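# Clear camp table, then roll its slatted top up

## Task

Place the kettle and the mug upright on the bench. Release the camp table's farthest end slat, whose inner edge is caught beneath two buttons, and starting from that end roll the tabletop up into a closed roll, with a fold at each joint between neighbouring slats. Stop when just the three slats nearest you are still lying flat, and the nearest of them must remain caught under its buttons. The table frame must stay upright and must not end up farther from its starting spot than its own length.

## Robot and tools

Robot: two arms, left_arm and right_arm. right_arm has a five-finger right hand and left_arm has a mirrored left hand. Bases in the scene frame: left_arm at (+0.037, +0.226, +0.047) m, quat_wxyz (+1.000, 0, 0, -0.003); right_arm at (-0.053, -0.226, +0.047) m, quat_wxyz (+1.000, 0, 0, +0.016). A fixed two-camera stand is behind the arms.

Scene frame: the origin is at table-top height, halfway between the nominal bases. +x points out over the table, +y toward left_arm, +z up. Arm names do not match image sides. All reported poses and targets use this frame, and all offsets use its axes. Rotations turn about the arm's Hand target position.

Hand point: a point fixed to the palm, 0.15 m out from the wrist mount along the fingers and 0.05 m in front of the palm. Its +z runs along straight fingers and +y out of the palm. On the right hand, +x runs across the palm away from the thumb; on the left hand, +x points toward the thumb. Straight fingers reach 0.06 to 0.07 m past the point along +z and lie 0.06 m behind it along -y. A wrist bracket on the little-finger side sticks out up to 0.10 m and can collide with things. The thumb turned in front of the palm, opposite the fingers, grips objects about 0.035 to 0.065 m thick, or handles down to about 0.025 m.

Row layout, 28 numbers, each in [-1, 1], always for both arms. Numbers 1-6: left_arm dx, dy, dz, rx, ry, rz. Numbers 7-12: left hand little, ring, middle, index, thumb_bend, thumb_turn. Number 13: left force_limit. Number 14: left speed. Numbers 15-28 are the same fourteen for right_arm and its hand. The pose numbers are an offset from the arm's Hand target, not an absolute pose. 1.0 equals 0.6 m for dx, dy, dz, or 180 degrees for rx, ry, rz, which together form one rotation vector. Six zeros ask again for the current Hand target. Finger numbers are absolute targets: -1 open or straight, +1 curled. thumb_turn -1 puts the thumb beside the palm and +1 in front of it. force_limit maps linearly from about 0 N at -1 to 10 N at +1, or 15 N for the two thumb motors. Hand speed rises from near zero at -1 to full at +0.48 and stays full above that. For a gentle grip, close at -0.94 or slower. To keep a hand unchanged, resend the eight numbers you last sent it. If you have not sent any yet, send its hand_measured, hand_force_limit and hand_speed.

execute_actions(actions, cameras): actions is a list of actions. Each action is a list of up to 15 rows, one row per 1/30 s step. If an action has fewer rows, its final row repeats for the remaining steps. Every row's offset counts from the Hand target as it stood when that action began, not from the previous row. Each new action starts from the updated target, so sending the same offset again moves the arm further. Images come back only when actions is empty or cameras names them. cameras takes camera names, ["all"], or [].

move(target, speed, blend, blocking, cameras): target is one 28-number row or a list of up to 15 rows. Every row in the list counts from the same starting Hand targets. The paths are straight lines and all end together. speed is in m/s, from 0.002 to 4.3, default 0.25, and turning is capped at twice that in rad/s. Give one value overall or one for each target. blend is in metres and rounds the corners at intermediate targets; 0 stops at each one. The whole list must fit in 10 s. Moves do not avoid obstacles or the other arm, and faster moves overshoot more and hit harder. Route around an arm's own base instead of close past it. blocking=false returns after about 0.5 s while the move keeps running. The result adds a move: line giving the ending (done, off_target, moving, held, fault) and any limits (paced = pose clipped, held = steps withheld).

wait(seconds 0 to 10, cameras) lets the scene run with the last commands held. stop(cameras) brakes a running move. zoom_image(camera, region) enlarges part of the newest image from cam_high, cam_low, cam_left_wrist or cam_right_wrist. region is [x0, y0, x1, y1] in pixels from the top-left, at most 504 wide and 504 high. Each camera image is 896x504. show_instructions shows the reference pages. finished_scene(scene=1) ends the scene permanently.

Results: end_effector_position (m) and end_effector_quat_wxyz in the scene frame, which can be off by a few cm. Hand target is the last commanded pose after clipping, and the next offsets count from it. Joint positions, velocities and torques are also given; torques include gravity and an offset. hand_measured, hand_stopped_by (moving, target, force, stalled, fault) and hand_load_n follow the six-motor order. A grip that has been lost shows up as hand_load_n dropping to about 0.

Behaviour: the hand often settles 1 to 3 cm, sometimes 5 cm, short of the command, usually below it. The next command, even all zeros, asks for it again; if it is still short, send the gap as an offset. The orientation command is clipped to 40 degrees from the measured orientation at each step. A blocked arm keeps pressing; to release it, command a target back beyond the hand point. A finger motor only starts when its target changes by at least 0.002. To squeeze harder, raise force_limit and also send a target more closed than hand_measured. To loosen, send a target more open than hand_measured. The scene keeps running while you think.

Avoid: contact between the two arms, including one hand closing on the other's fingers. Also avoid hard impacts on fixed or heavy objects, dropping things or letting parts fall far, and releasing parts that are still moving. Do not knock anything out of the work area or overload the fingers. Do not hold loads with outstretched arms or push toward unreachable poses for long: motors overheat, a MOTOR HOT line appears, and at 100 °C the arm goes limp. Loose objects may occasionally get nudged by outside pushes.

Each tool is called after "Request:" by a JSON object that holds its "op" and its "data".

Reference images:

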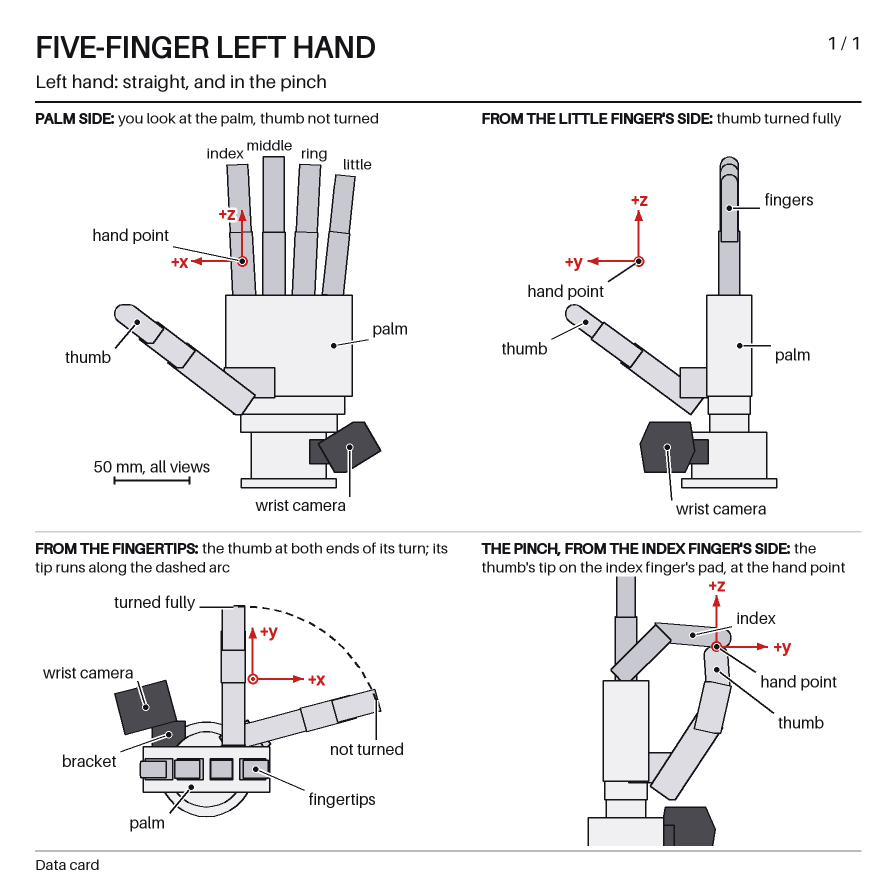

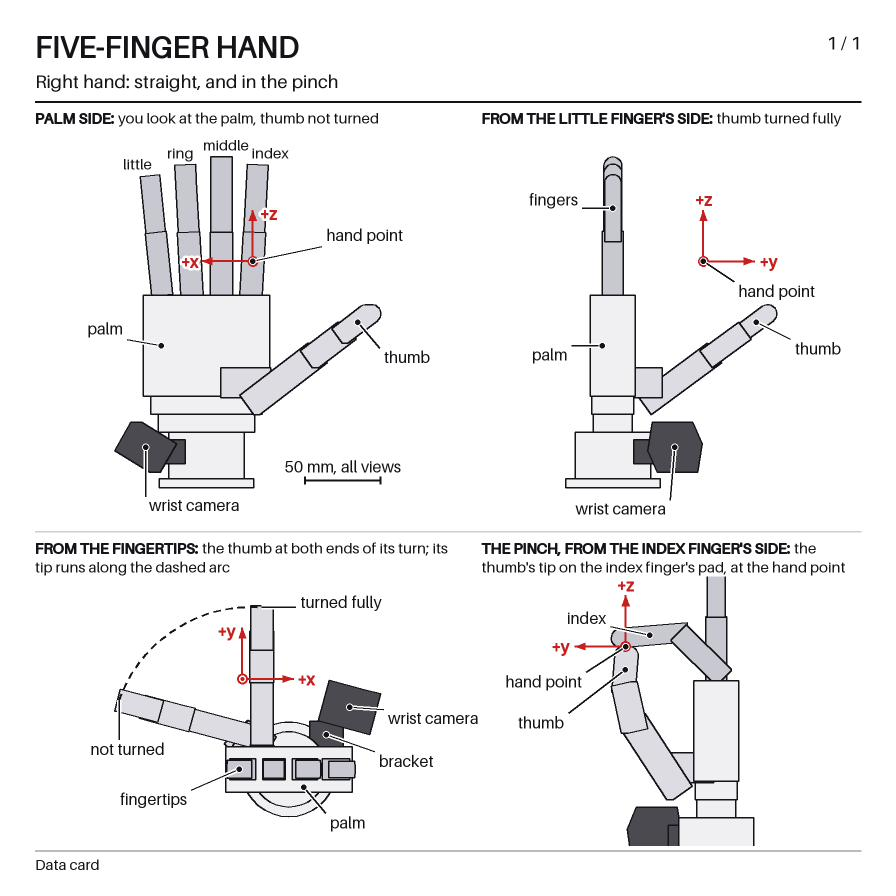

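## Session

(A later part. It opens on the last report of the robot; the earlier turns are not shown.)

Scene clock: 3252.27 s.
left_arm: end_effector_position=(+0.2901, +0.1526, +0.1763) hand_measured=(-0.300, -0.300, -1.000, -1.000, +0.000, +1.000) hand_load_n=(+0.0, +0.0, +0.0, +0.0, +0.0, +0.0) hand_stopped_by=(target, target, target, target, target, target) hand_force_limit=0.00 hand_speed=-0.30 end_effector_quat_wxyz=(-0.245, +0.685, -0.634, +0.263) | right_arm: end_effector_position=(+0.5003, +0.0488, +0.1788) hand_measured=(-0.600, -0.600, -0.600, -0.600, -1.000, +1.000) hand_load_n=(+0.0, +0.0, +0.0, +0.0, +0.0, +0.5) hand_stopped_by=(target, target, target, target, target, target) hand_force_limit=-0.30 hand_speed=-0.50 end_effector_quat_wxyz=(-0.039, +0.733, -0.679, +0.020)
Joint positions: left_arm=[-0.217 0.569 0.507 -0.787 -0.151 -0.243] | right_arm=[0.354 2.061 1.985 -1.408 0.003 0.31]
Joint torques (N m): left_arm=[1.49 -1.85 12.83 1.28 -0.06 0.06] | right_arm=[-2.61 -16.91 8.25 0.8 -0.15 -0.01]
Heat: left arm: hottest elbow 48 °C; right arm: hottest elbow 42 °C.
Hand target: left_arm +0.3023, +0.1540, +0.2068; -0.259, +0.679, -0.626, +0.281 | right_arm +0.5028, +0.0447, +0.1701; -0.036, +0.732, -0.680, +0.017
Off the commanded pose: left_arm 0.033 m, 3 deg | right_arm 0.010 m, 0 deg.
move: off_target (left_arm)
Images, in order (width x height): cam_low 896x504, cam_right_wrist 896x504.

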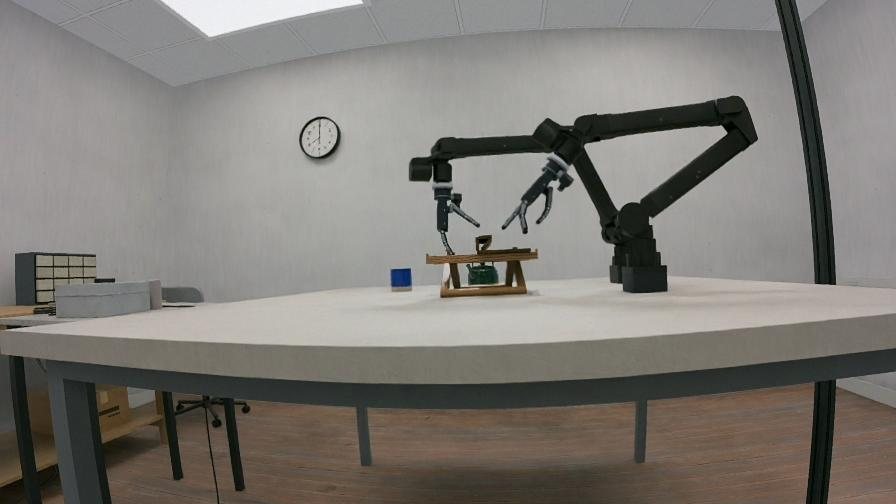

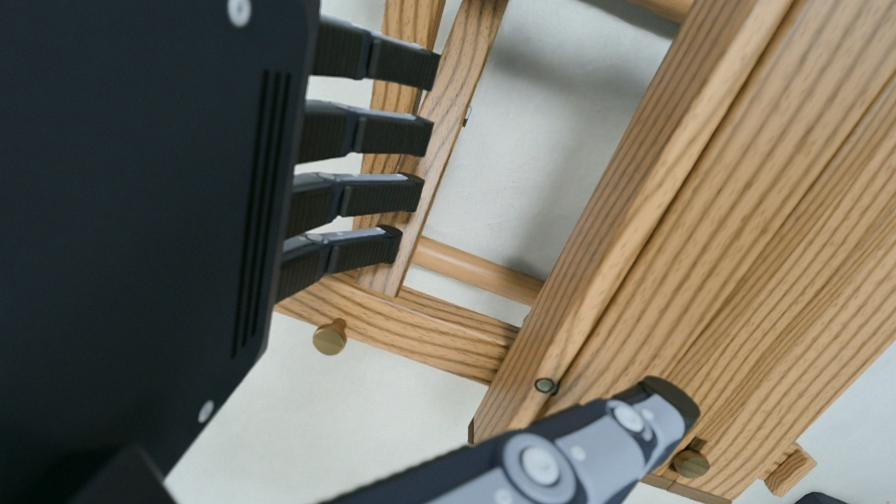

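Request:
{"op": "move", "data": {"target": [[0,0,-0.045,0,0,0,-0.3,-0.3,-1,-1,0.0,1,0,-0.3, -0.048,-0.018,-0.0085,0,0,0,-0.6,-0.6,-0.6,-0.6,-1,1,-0.3,-0.5]], "speed": [0.05], "cameras": ["cam_low","cam_right_wrist"]}}

Request:
{"op": "zoom_image", "data": {"camera": "cam_low", "region": [435, 205, 507, 265]}}

Scene clock: 3260.90 s.
left_arm: end_effector_position=(+0.3003, +0.1505, +0.1832) hand_measured=(-0.300, -0.300, -1.000, -1.000, +0.000, +1.000) hand_load_n=(+0.0, +0.0, +0.0, +0.0, +0.0, +0.5) hand_stopped_by=(target, target, target, target, target, target) hand_force_limit=0.00 hand_speed=-0.30 end_effector_quat_wxyz=(-0.255, +0.680, -0.627, +0.281) | right_arm: end_effector_position=(+0.4725, +0.0370, +0.1611) hand_measured=(-0.600, -0.600, -0.600, -0.600, -1.000, +1.000) hand_load_n=(+0.0, +0.0, +0.0, +0.0, +0.0, +0.0) hand_stopped_by=(target, target, target, target, target, target) hand_force_limit=-0.30 hand_speed=-0.50 end_effector_quat_wxyz=(-0.029, +0.733, -0.680, +0.015)
Joint positions: left_arm=[-0.215 0.568 0.507 -0.742 -0.15 -0.243] | right_arm=[0.354 1.995 1.831 -1.341 0.003 0.31]
Joint torques (N m): left_arm=[1.44 -1.14 7.98 2.54 -0.06 0.07] | right_arm=[-1.85 -17.9 7.9 0.64 -0.18 0.05]
Heat: left arm: hottest elbow 48 °C; right arm: hottest elbow 41 °C.
Hand target: left_arm +0.3024, +0.1541, +0.1798; -0.259, +0.679, -0.626, +0.281 | right_arm +0.4741, +0.0339, +0.1650; -0.037, +0.732, -0.680, +0.017
Off the commanded pose: left_arm 0.005 m, 0 deg | right_arm 0.005 m, 1 deg.
move: done
Images, in order (width x height): cam_low 896x504, cam_right_wrist 896x504.

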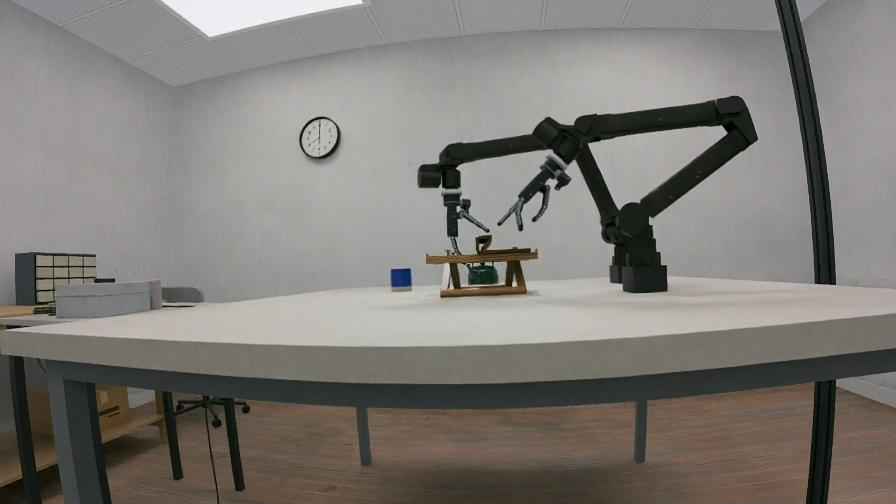

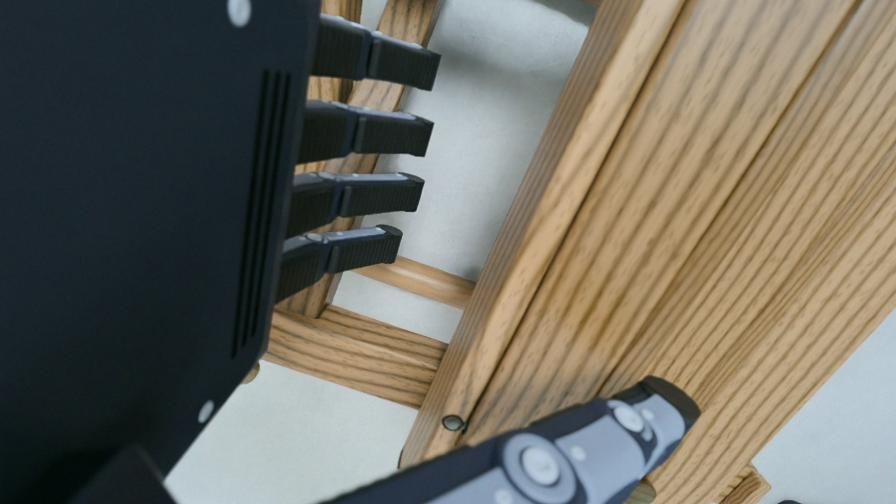

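Scaled by 7.000 from the camera's 896x504 image, which has a finer 1280x720 frame.

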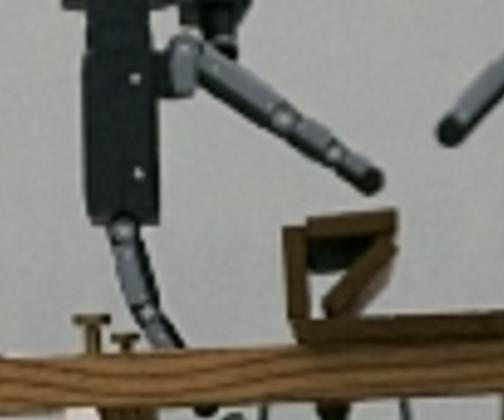

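Request:
{"op": "move", "data": {"target": [[0,0,0,0,0,0,-0.3,-0.3,-1,-1,0.0,1,0,-0.3, -0.02,0,-0.013,0,0,0,-0.4,-0.4,-0.4,-0.4,-1,1,-0.3,-0.5]], "speed": [0.04], "cameras": ["cam_low"]}}

Request:
{"op": "zoom_image", "data": {"camera": "cam_low", "region": [435, 205, 507, 265]}}

Scene clock: 3268.27 s.
left_arm: end_effector_position=(+0.3003, +0.1505, +0.1832) hand_measured=(-0.300, -0.300, -1.000, -1.000, +0.000, +1.000) hand_load_n=(+0.0, +0.0, -0.5, +0.0, +0.0, +0.0) hand_stopped_by=(target, target, target, target, target, target) hand_force_limit=0.00 hand_speed=-0.30 end_effector_quat_wxyz=(-0.255, +0.680, -0.627, +0.281) | right_arm: end_effector_position=(+0.4621, +0.0328, +0.1525) hand_measured=(-0.400, -0.400, -0.400, -0.400, -1.000, +1.000) hand_load_n=(+0.5, +0.0, +0.0, +0.0, +0.0, +0.0) hand_stopped_by=(target, target, target, target, target, target) hand_force_limit=-0.30 hand_speed=-0.50 end_effector_quat_wxyz=(-0.028, +0.733, -0.680, +0.015)
Joint positions: left_arm=[-0.215 0.568 0.507 -0.742 -0.15 -0.243] | right_arm=[0.354 1.969 1.768 -1.305 0.003 0.31]
Joint torques (N m): left_arm=[1.61 -1.2 7.92 2.51 -0.06 0.07] | right_arm=[-2.08 -17.85 7.76 0.64 -0.12 0.03]
Heat: left arm: hottest elbow 46 °C; right arm: hottest elbow 40 °C.
Hand target: left_arm +0.3024, +0.1541, +0.1798; -0.259, +0.679, -0.626, +0.281 | right_arm +0.4621, +0.0339, +0.1572; -0.037, +0.732, -0.680, +0.017
Off the commanded pose: left_arm 0.005 m, 0 deg | right_arm 0.005 m, 1 deg.
move: done
Images, in order (width x height): cam_low 896x504.

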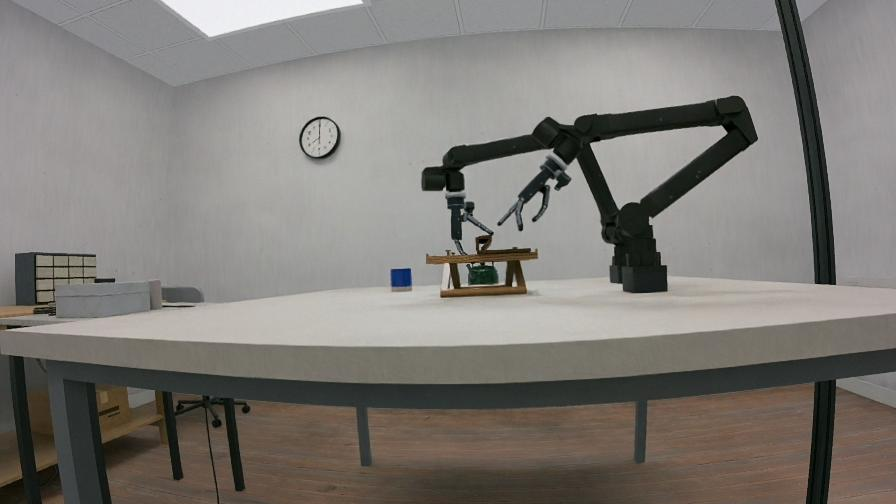

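Scaled by 7.000 from the camera's 896x504 image, which has a finer 1280x720 frame.

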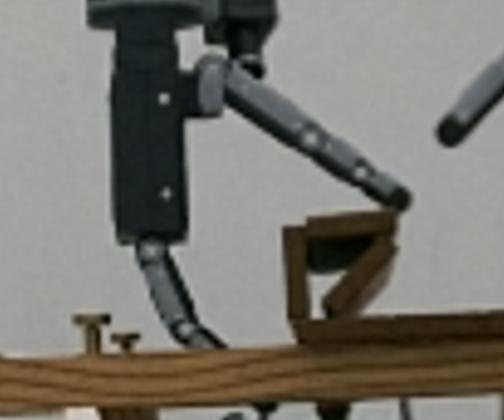

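Request:
{"op": "move", "data": {"target": [[0,0,0,0,0,0,-0.3,-0.3,-1,-1,0.0,1,0,-0.3, -0.018,0,0.004,0,0,0,-0.4,-0.4,-0.4,-0.4,-1,1,-0.3,-0.5],[0,0,0,0,0,0,-0.3,-0.3,-1,-1,0.0,1,0,-0.3, -0.02,0,-0.011,0,0,0,-0.2,-0.2,-0.2,-0.2,-1,1,-0.3,-0.5]], "speed": [0.04,0.03], "cameras": ["cam_low"]}}

Request:
{"op": "zoom_image", "data": {"camera": "cam_low", "region": [435, 205, 507, 265]}}

Scene clock: 3273.73 s.
left_arm: end_effector_position=(+0.3003, +0.1505, +0.1832) hand_measured=(-0.300, -0.300, -1.000, -1.000, +0.000, +1.000) hand_load_n=(+0.0, +0.0, +0.0, +0.0, +0.0, +0.0) hand_stopped_by=(target, target, target, target, target, target) hand_force_limit=0.00 hand_speed=-0.30 end_effector_quat_wxyz=(-0.255, +0.680, -0.627, +0.281) | right_arm: end_effector_position=(+0.4518, +0.0287, +0.1479) hand_measured=(-0.200, -0.200, -0.200, -0.200, -1.000, +1.000) hand_load_n=(+0.0, +0.5, +0.0, +0.0, +0.0, +0.0) hand_stopped_by=(target, target, target, target, target, target) hand_force_limit=-0.30 hand_speed=-0.50 end_effector_quat_wxyz=(-0.030, +0.733, -0.680, +0.016)
Joint positions: left_arm=[-0.215 0.568 0.507 -0.742 -0.15 -0.243] | right_arm=[0.354 1.94 1.71 -1.273 0.003 0.31]
Joint torques (N m): left_arm=[1.49 -0.85 7.97 2.63 -0.06 0.1] | right_arm=[-0.62 -16.79 7.69 0.69 -0.13 0.16]
Heat: left arm: hottest elbow 45 °C; right arm: hottest elbow 40 °C.
Hand target: left_arm +0.3024, +0.1541, +0.1798; -0.259, +0.679, -0.626, +0.281 | right_arm +0.4501, +0.0339, +0.1505; -0.036, +0.732, -0.680, +0.017
Off the commanded pose: left_arm 0.005 m, 0 deg | right_arm 0.006 m, 1 deg.
move: done
Images, in order (width x height): cam_low 896x504.

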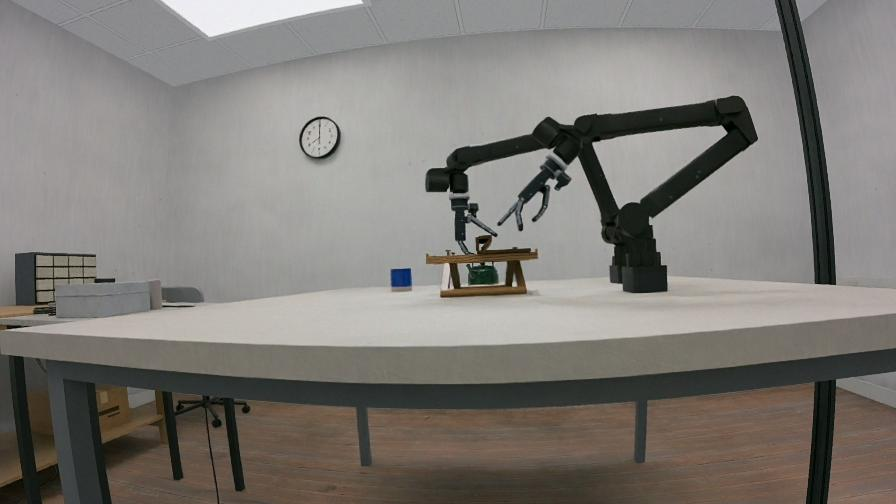

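Scaled by 7.000 from the camera's 896x504 image, which has a finer 1280x720 frame.

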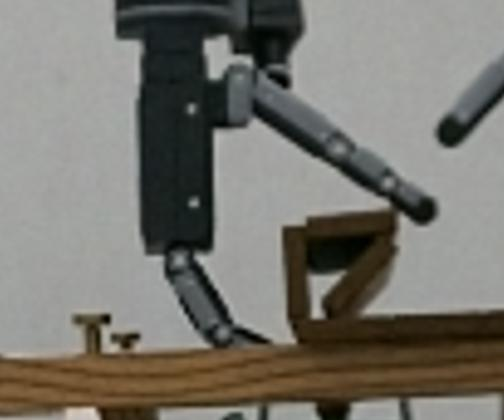

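Request:
{"op": "move", "data": {"target": [[0,0,0,0,0,0,-0.3,-0.3,-1,-1,0.0,1,0,-0.3, -0.014,0,-0.010,0,0,0,-0.2,-0.2,-0.2,-0.2,-1,1,-0.3,-0.5],[0,0,0,0,0,0,-0.3,-0.3,-1,-1,0.0,1,0,-0.3, -0.014,0,-0.011,0,0,0,0.0,0.0,0.0,0.0,-1,1,-0.3,-0.5]], "speed": [0.04,0.03], "cameras": ["cam_low"]}}

Request:
{"op": "zoom_image", "data": {"camera": "cam_low", "region": [435, 205, 507, 265]}}

Scene clock: 3281.87 s.
left_arm: end_effector_position=(+0.3003, +0.1505, +0.1832) hand_measured=(-0.300, -0.300, -1.000, -1.000, +0.000, +1.000) hand_load_n=(-0.5, +0.0, +0.0, +0.0, +0.0, +0.0) hand_stopped_by=(target, target, target, target, target, target) hand_force_limit=0.00 hand_speed=-0.30 end_effector_quat_wxyz=(-0.255, +0.680, -0.627, +0.281) | right_arm: end_effector_position=(+0.4446, +0.0261, +0.1375) hand_measured=(+0.000, +0.000, +0.000, +0.000, -1.000, +1.000) hand_load_n=(+0.0, +0.5, +0.0, +1.5, -0.5, +0.0) hand_stopped_by=(target, target, target, target, target, target) hand_force_limit=-0.30 hand_speed=-0.50 end_effector_quat_wxyz=(-0.030, +0.732, -0.681, +0.016)
Joint positions: left_arm=[-0.215 0.568 0.507 -0.742 -0.15 -0.243] | right_arm=[0.354 1.926 1.661 -1.239 0.004 0.313]
Joint torques (N m): left_arm=[1.85 -1.44 7.92 2.52 -0.06 0.06] | right_arm=[-0.32 -16.5 8.23 0.27 -0.16 0.18]
Heat: left arm: hottest elbow 43 °C; right arm: hottest elbow 40 °C.
Hand target: left_arm +0.3024, +0.1541, +0.1798; -0.259, +0.679, -0.626, +0.281 | right_arm +0.4417, +0.0340, +0.1440; -0.037, +0.732, -0.680, +0.017
Off the commanded pose: left_arm 0.005 m, 0 deg | right_arm 0.011 m, 1 deg.
move: off_target (right_arm)
Images, in order (width x height): cam_low 896x504.

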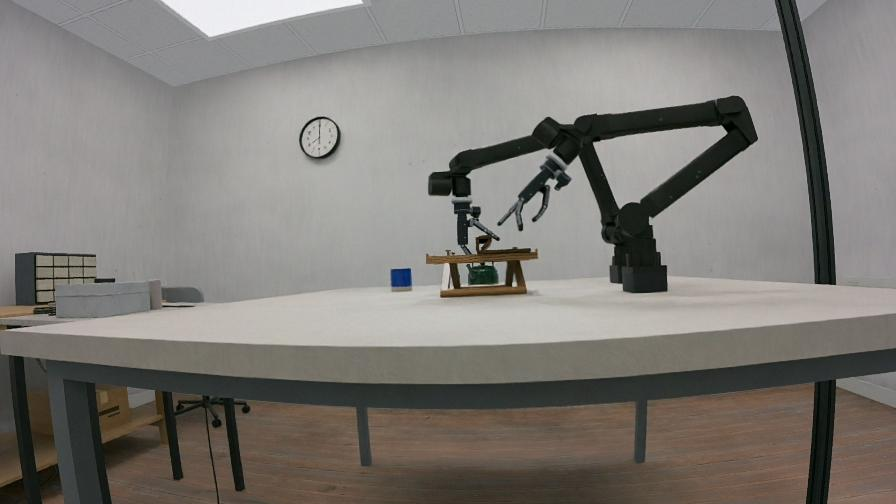

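Scaled by 7.000 from the camera's 896x504 image, which has a finer 1280x720 frame.

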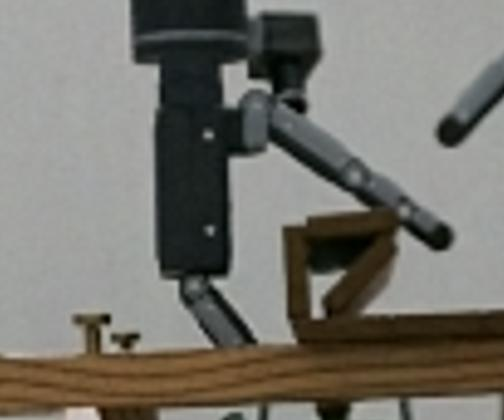

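Request:
{"op": "move", "data": {"target": [[0.008,-0.108,-0.02,0,0,0,-0.3,-0.3,-1,-1,0.4,1,0,-0.3, 0,0,0,0,0,0,0.0,0.0,0.0,0.0,-1,1,-0.3,-0.5]], "speed": [0.08], "cameras": ["cam_low","cam_high"]}}

Request:
{"op": "zoom_image", "data": {"camera": "cam_low", "region": [455, 205, 527, 265]}}

Request:
{"op": "zoom_image", "data": {"camera": "cam_high", "region": [270, 120, 450, 300]}}

Scene clock: 3290.87 s.
left_arm: end_effector_position=(+0.3030, +0.0961, +0.1637) hand_measured=(-0.300, -0.300, -1.000, -1.000, +0.400, +1.000) hand_load_n=(+0.0, +0.0, +0.0, +0.0, +0.0, +0.0) hand_stopped_by=(target, target, target, target, target, target) hand_force_limit=0.00 hand_speed=-0.30 end_effector_quat_wxyz=(-0.260, +0.680, -0.630, +0.271) | right_arm: end_effector_position=(+0.4446, +0.0261, +0.1375) hand_measured=(+0.000, +0.000, +0.000, +0.000, -1.000, +1.000) hand_load_n=(+0.0, +0.5, +0.0, +2.0, +0.0, +0.0) hand_stopped_by=(target, target, target, target, target, target) hand_force_limit=-0.30 hand_speed=-0.50 end_effector_quat_wxyz=(-0.030, +0.732, -0.681, +0.016)
Joint positions: left_arm=[-0.504 0.695 0.507 -0.686 -0.357 -0.456] | right_arm=[0.354 1.926 1.661 -1.239 0.004 0.313]
Joint torques (N m): left_arm=[-0.79 -1.67 8.91 2.4 -0.53 -0.24] | right_arm=[-1.44 -17.26 8.28 0.42 -0.13 0.12]
Heat: left arm: hottest elbow 42 °C; right arm: hottest elbow 39 °C.
Hand target: left_arm +0.3071, +0.0891, +0.1678; -0.259, +0.679, -0.626, +0.281 | right_arm +0.4417, +0.0340, +0.1440; -0.037, +0.732, -0.680, +0.017
Off the commanded pose: left_arm 0.009 m, 1 deg | right_arm 0.011 m, 1 deg.
move: off_target (right_arm)
Images, in order (width x height): cam_high 896x504, cam_low 896x504.

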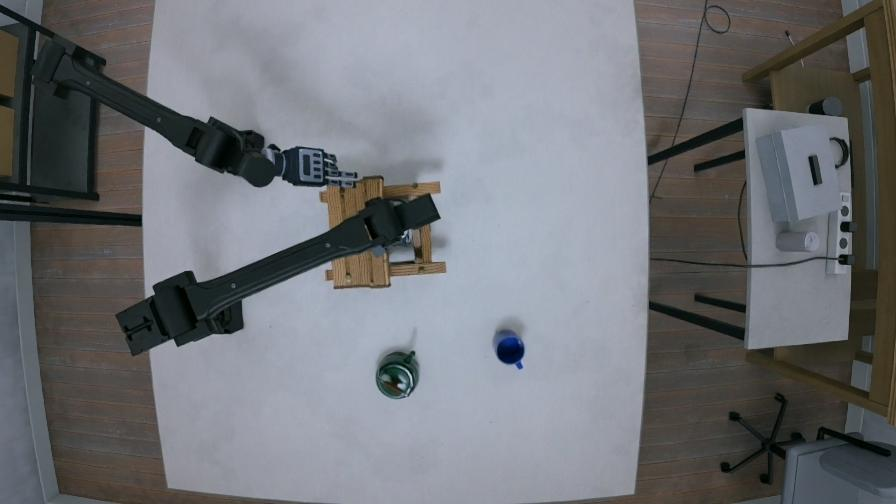

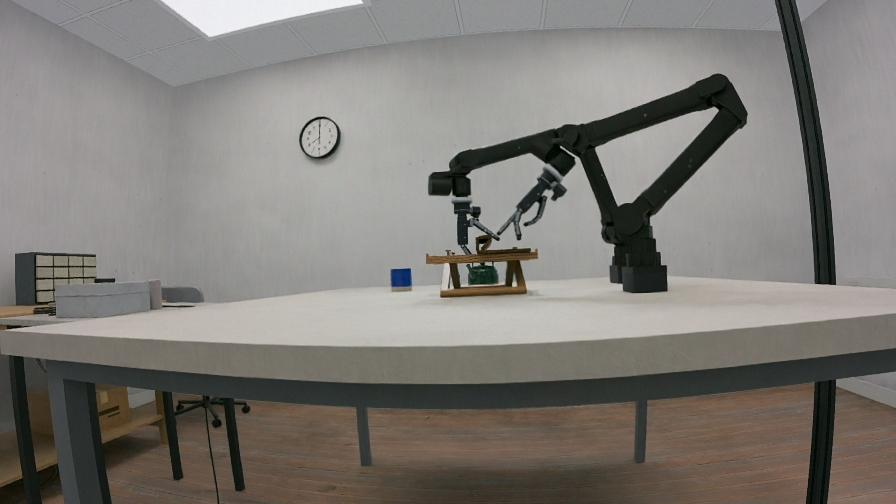

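Scaled by 7.000 from the camera's 896x504 image, which has a finer 1280x720 frame.

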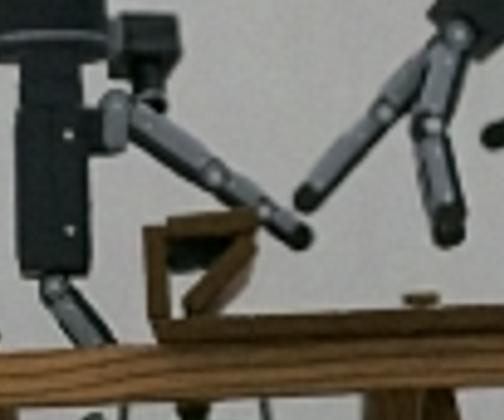

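Scaled by 2.800 from the camera's 896x504 image, which has a finer 1280x720 frame.

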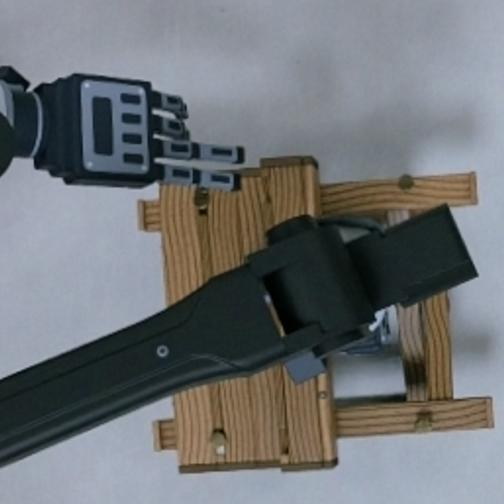

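Request:
{"op": "move", "data": {"target": [[0.004,-0.008,-0.07,0,0,0,-0.3,-0.3,-1,-1,0.4,1,0,-0.3, 0,0,0,0,0,0,0.0,0.0,0.0,0.0,-1,1,-0.3,-0.5]], "speed": [0.06], "cameras": ["cam_low"]}}

Request:
{"op": "zoom_image", "data": {"camera": "cam_low", "region": [455, 205, 527, 265]}}

Scene clock: 3297.37 s.
left_arm: end_effector_position=(+0.3113, +0.0882, +0.1313) hand_measured=(-0.300, -0.300, -1.000, -1.000, +0.400, +1.000) hand_load_n=(+0.0, +0.0, +0.0, +0.0, +0.0, +0.0) hand_stopped_by=(target, target, target, target, target, target) hand_force_limit=0.00 hand_speed=-0.30 end_effector_quat_wxyz=(-0.262, +0.679, -0.626, +0.279) | right_arm: end_effector_position=(+0.4446, +0.0261, +0.1375) hand_measured=(+0.000, +0.000, +0.000, +0.000, -1.000, +1.000) hand_load_n=(+0.0, +0.5, +0.0, +2.0, +0.0, +0.0) hand_stopped_by=(target, target, target, target, target, target) hand_force_limit=-0.30 hand_speed=-0.50 end_effector_quat_wxyz=(-0.030, +0.732, -0.681, +0.016)
Joint positions: left_arm=[-0.518 0.762 0.436 -0.534 -0.367 -0.468] | right_arm=[0.354 1.926 1.661 -1.239 0.004 0.313]
Joint torques (N m): left_arm=[-0.67 -2.67 7.35 2.4 -0.53 -0.21] | right_arm=[-0.73 -17.14 8.13 0.42 -0.13 0.12]
Heat: left arm: hottest elbow 42 °C; right arm: hottest elbow 39 °C.
Hand target: left_arm +0.3095, +0.0843, +0.1258; -0.259, +0.679, -0.626, +0.281 | right_arm +0.4417, +0.0340, +0.1440; -0.037, +0.732, -0.680, +0.017
Off the commanded pose: left_arm 0.007 m, 0 deg | right_arm 0.011 m, 1 deg.
move: off_target (right_arm)
Images, in order (width x height): cam_low 896x504.

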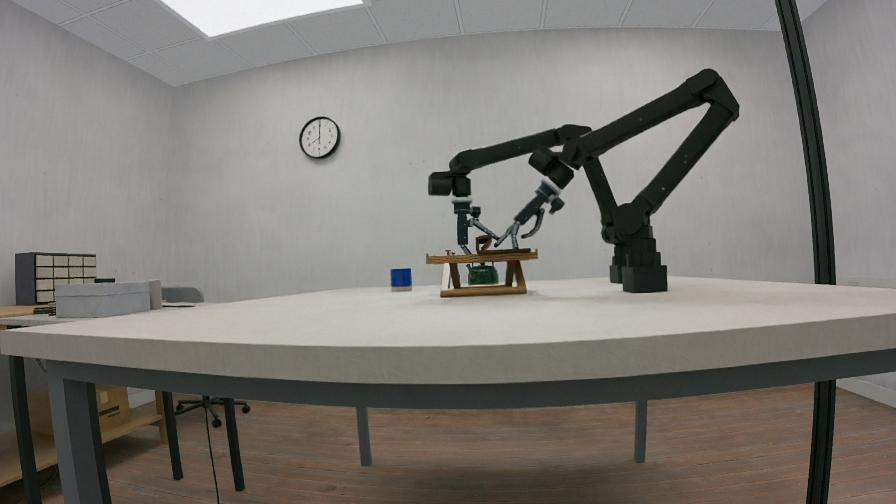

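Scaled by 7.000 from the camera's 896x504 image, which has a finer 1280x720 frame.

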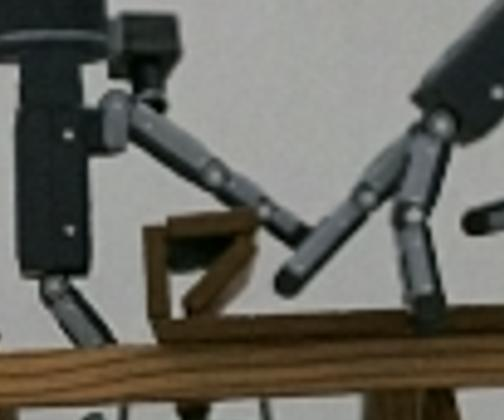

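Request:
{"op": "move", "data": {"target": [[0.012,0.0,-0.014,0,0,0,-0.3,-0.3,-1,-1,0.4,1,0,-0.3, 0,0,0,0,0,0,0.0,0.0,0.0,0.0,-1,1,-0.3,-0.5],[0.006,0.0,-0.045,0,0,0,-0.3,-0.3,-1,-1,0.4,1,0,-0.3, 0,0,0,0,0,0,0.0,0.0,0.0,0.0,-1,1,-0.3,-0.5]], "speed": [0.04,0.03], "cameras": ["cam_low"]}}

Request:
{"op": "zoom_image", "data": {"camera": "cam_low", "region": [455, 205, 527, 265]}}

Scene clock: 3303.43 s.
left_arm: end_effector_position=(+0.3236, +0.0817, +0.1210) hand_measured=(-0.300, -0.300, -1.000, -1.000, +0.400, +1.000) hand_load_n=(+0.0, +0.0, +0.5, +0.0, +0.0, +0.0) hand_stopped_by=(target, target, target, target, target, target) hand_force_limit=0.00 hand_speed=-0.30 end_effector_quat_wxyz=(-0.268, +0.676, -0.616, +0.302) | right_arm: end_effector_position=(+0.4452, +0.0259, +0.1374) hand_measured=(+0.000, +0.000, +0.000, +0.000, -1.000, +1.000) hand_load_n=(+0.0, +0.5, +0.0, +2.0, +0.0, +0.0) hand_stopped_by=(target, target, target, target, target, target) hand_force_limit=-0.30 hand_speed=-0.50 end_effector_quat_wxyz=(-0.030, +0.732, -0.681, +0.017)
Joint positions: left_arm=[-0.518 0.801 0.401 -0.408 -0.37 -0.468] | right_arm=[0.354 1.926 1.661 -1.237 0.005 0.313]
Joint torques (N m): left_arm=[-0.26 -0.85 6.01 1.99 -0.14 -0.12] | right_arm=[-0.79 -16.44 8.1 0.31 -0.2 0.08]
Heat: left arm: hottest elbow 41 °C; right arm: hottest elbow 39 °C.
Hand target: left_arm +0.3130, +0.0844, +0.0988; -0.259, +0.679, -0.626, +0.281 | right_arm +0.4417, +0.0340, +0.1440; -0.037, +0.732, -0.680, +0.017
Off the commanded pose: left_arm 0.025 m, 3 deg | right_arm 0.011 m, 1 deg.
move: off_target (left_arm, right_arm)
Images, in order (width x height): cam_low 896x504.

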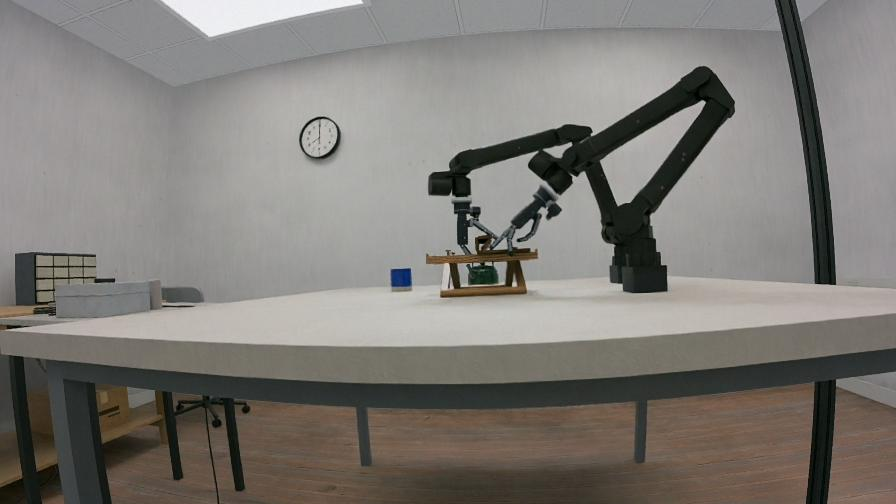

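Scaled by 7.000 from the camera's 896x504 image, which has a finer 1280x720 frame.

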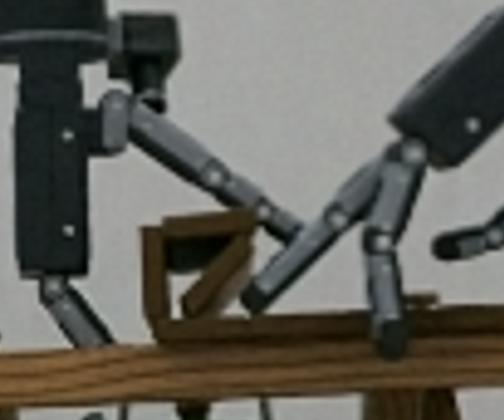

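Request:
{"op": "move", "data": {"target": [[-0.015,0.0,0.04,0,0,0,-0.3,-0.3,-1,-1,0.4,1,0,-0.3, 0,0,0,0,0,0,0.0,0.0,0.0,0.0,-1,1,-0.3,-0.5],[-0.018,0.0,0.01,0,0,0,-0.3,-0.3,-1,-1,0.4,1,0,-0.3, 0,0,0,0,0,0,0.0,0.0,0.0,0.0,-1,1,-0.3,-0.5]], "speed": [0.04,0.03], "cameras": ["cam_low"]}}

Request:
{"op": "zoom_image", "data": {"camera": "cam_low", "region": [455, 205, 527, 265]}}

Scene clock: 3311.27 s.
left_arm: end_effector_position=(+0.3112, +0.0858, +0.1222) hand_measured=(-0.300, -0.300, -1.000, -1.000, +0.400, +1.000) hand_load_n=(+0.0, +0.0, +0.5, +0.0, +0.0, +0.0) hand_stopped_by=(target, target, target, target, target, target) hand_force_limit=0.00 hand_speed=-0.30 end_effector_quat_wxyz=(-0.268, +0.678, -0.618, +0.294) | right_arm: end_effector_position=(+0.4451, +0.0260, +0.1373) hand_measured=(+0.000, +0.000, +0.000, +0.000, -1.000, +1.000) hand_load_n=(+0.0, +0.5, +0.0, +2.0, +0.0, +0.0) hand_stopped_by=(target, target, target, target, target, target) hand_force_limit=-0.30 hand_speed=-0.50 end_effector_quat_wxyz=(-0.030, +0.732, -0.681, +0.017)
Joint positions: left_arm=[-0.535 0.756 0.394 -0.469 -0.386 -0.484] | right_arm=[0.354 1.926 1.661 -1.237 0.006 0.314]
Joint torques (N m): left_arm=[-0.73 -0.67 6.43 1.99 -0.2 -0.19] | right_arm=[-0.62 -16.73 8.32 0.2 -0.26 0.1]
Heat: left arm: hottest elbow 40 °C; right arm: hottest elbow 39 °C.
Hand target: left_arm +0.3023, +0.0843, +0.1047; -0.259, +0.679, -0.626, +0.281 | right_arm +0.4418, +0.0339, +0.1440; -0.037, +0.732, -0.680, +0.017
Off the commanded pose: left_arm 0.020 m, 2 deg | right_arm 0.011 m, 1 deg.
move: off_target (left_arm, right_arm)
Images, in order (width x height): cam_low 896x504.

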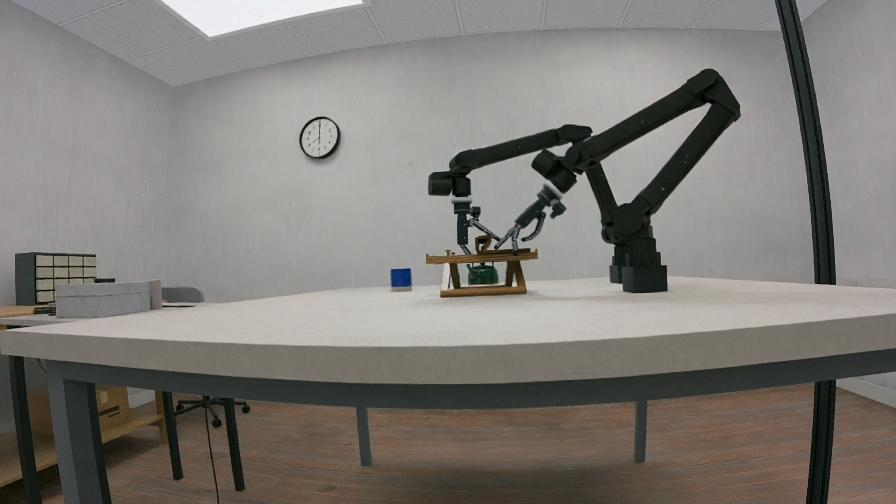

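Scaled by 7.000 from the camera's 896x504 image, which has a finer 1280x720 frame.

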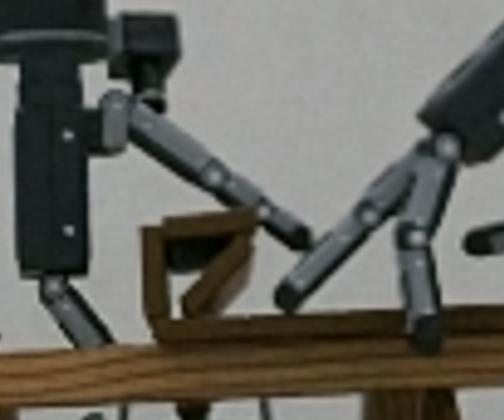

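Request:
{"op": "execute_actions", "data": {"actions": []}}

Scene clock: 3330.87 s.
left_arm: end_effector_position=(+0.3112, +0.0858, +0.1222) hand_measured=(-0.300, -0.300, -1.000, -1.000, +0.400, +1.000) hand_load_n=(+0.0, +0.0, +0.5, +0.0, +0.5, +0.0) hand_stopped_by=(target, target, target, target, target, target) hand_force_limit=0.00 hand_speed=-0.30 end_effector_quat_wxyz=(-0.268, +0.678, -0.618, +0.294) | right_arm: end_effector_position=(+0.4451, +0.0260, +0.1373) hand_measured=(+0.000, +0.000, +0.000, +0.000, -1.000, +1.000) hand_load_n=(+0.0, +0.5, +0.0, +2.0, +0.0, +0.0) hand_stopped_by=(target, target, target, target, target, target) hand_force_limit=-0.30 hand_speed=-0.50 end_effector_quat_wxyz=(-0.030, +0.732, -0.681, +0.017)
Joint positions: left_arm=[-0.535 0.756 0.394 -0.469 -0.386 -0.484] | right_arm=[0.354 1.926 1.661 -1.237 0.006 0.314]
Joint velocities: within noise
Joint torques (N m): left_arm=[-0.67 -1.03 6.34 2 -0.21 -0.19] | right_arm=[-1.26 -17.26 8.18 0.16 -0.22 0.15]
Heat: left arm: hottest elbow 38 °C; right arm: hottest elbow 38 °C.
Hand target: left_arm +0.3022, +0.0844, +0.1047; -0.259, +0.679, -0.626, +0.281 | right_arm +0.4418, +0.0339, +0.1440; -0.037, +0.732, -0.680, +0.017
Off the commanded pose: left_arm 0.020 m, 2 deg | right_arm 0.011 m, 1 deg.

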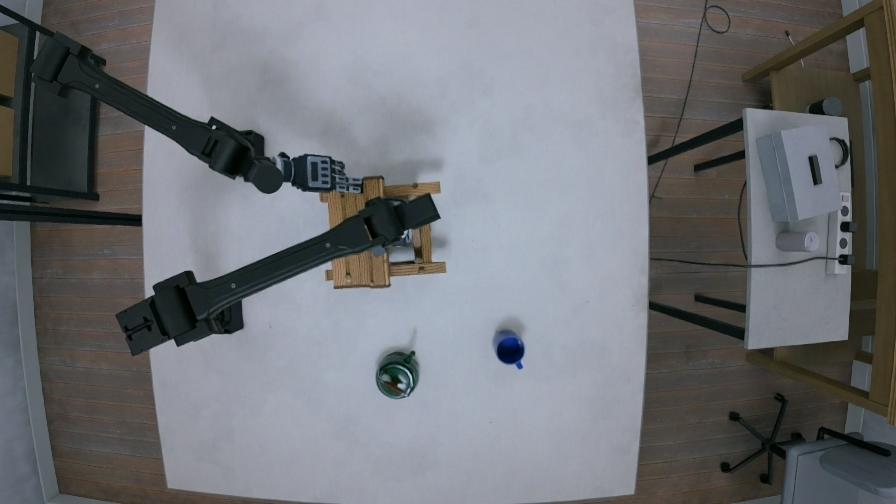

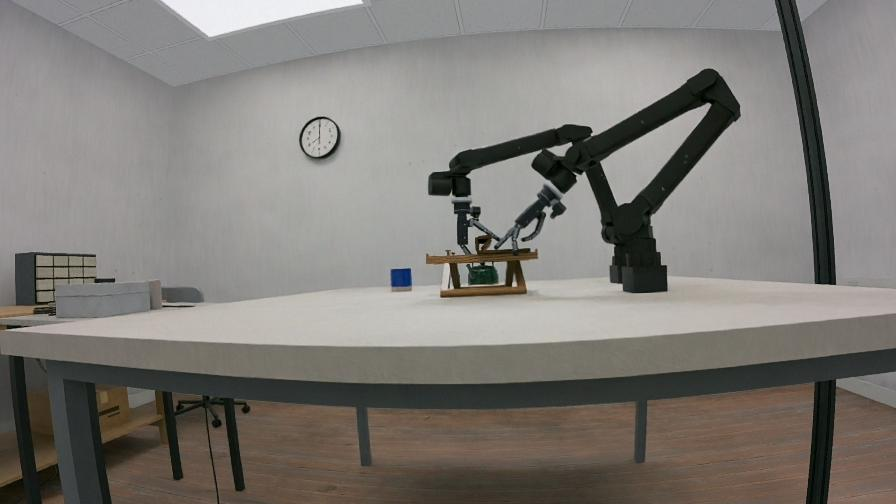

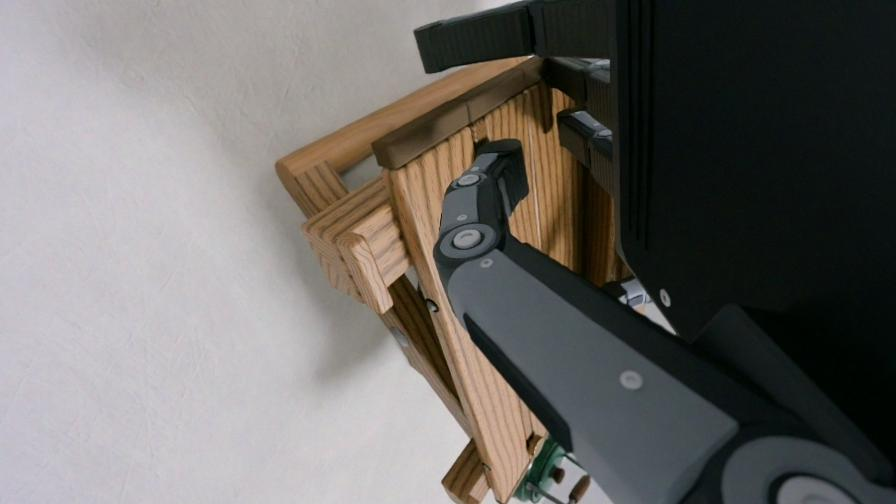

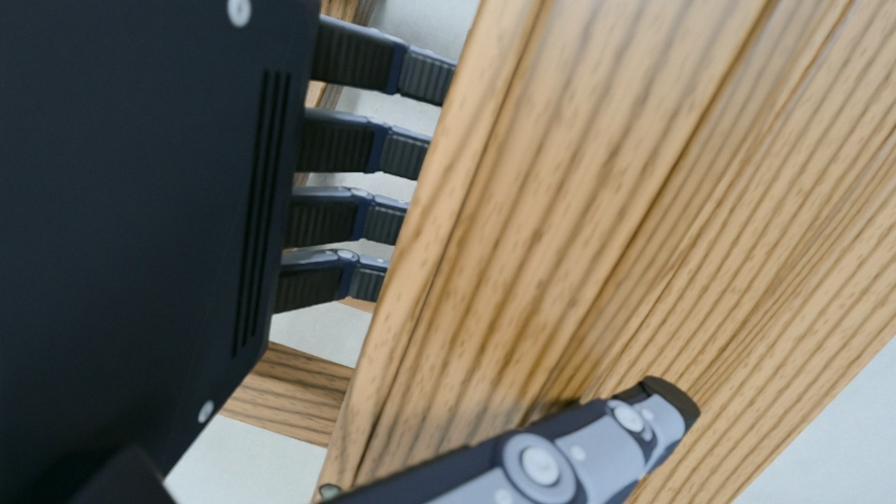

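Request:
{"op": "move", "data": {"target": [0,0,0,0,0,0,-0.3,-0.3,-1,-1,0.4,1,0,-0.3,-0.0033,0,0.025,0,0,0,0,0,0,0,-1,1,-0.3,-0.5], "speed": 0.03, "cameras": ["cam_low"]}}

Request:
{"op": "zoom_image", "data": {"camera": "cam_low", "region": [455, 205, 527, 265]}}

Scene clock: 3336.10 s.
left_arm: end_effector_position=(+0.3112, +0.0858, +0.1222) hand_measured=(-0.300, -0.300, -1.000, -1.000, +0.400, +1.000) hand_load_n=(+0.0, +0.0, +0.0, +0.0, +0.0, +0.0) hand_stopped_by=(target, target, target, target, target, target) hand_force_limit=0.00 hand_speed=-0.30 end_effector_quat_wxyz=(-0.268, +0.678, -0.618, +0.294) | right_arm: end_effector_position=(+0.4443, +0.0258, +0.1375) hand_measured=(+0.000, +0.000, +0.000, +0.000, -1.000, +1.000) hand_load_n=(+0.0, +1.0, +0.0, +2.0, +0.0, +0.0) hand_stopped_by=(target, target, target, target, target, target) hand_force_limit=-0.30 hand_speed=-0.50 end_effector_quat_wxyz=(-0.028, +0.731, -0.682, +0.017)
Joint positions: left_arm=[-0.535 0.756 0.394 -0.469 -0.386 -0.484] | right_arm=[0.354 1.926 1.661 -1.241 0.006 0.317]
Joint torques (N m): left_arm=[-0.79 -1.38 6.43 2.03 -0.22 -0.16] | right_arm=[-0.56 -18.02 9.87 -0.96 -0.22 0.08]
Heat: left arm: hottest elbow 38 °C; right arm: hottest elbow 38 °C.
Hand target: left_arm +0.3023, +0.0843, +0.1048; -0.259, +0.679, -0.626, +0.281 | right_arm +0.4398, +0.0339, +0.1590; -0.037, +0.732, -0.680, +0.017
Off the commanded pose: left_arm 0.020 m, 2 deg | right_arm 0.023 m, 1 deg.
move: off_target (left_arm, right_arm)
Images, in order (width x height): cam_low 896x504.

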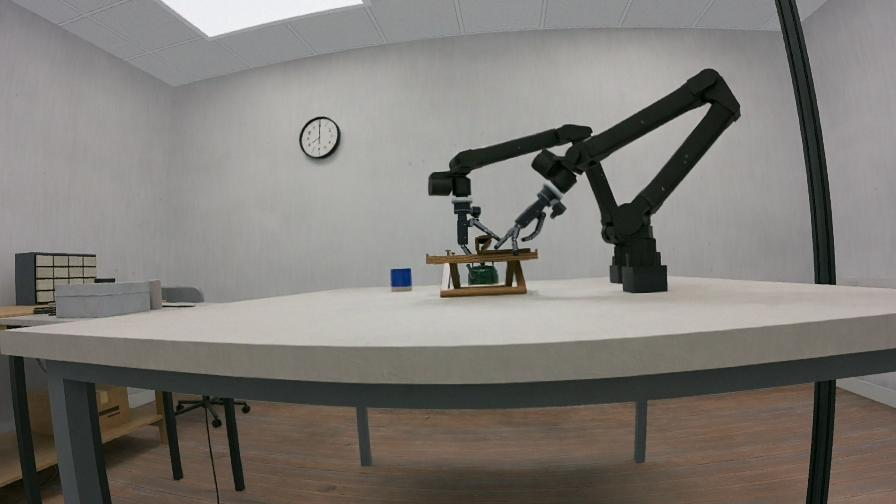

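Scaled by 7.000 from the camera's 896x504 image, which has a finer 1280x720 frame.

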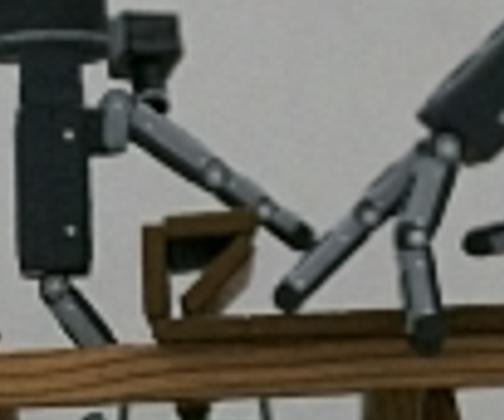

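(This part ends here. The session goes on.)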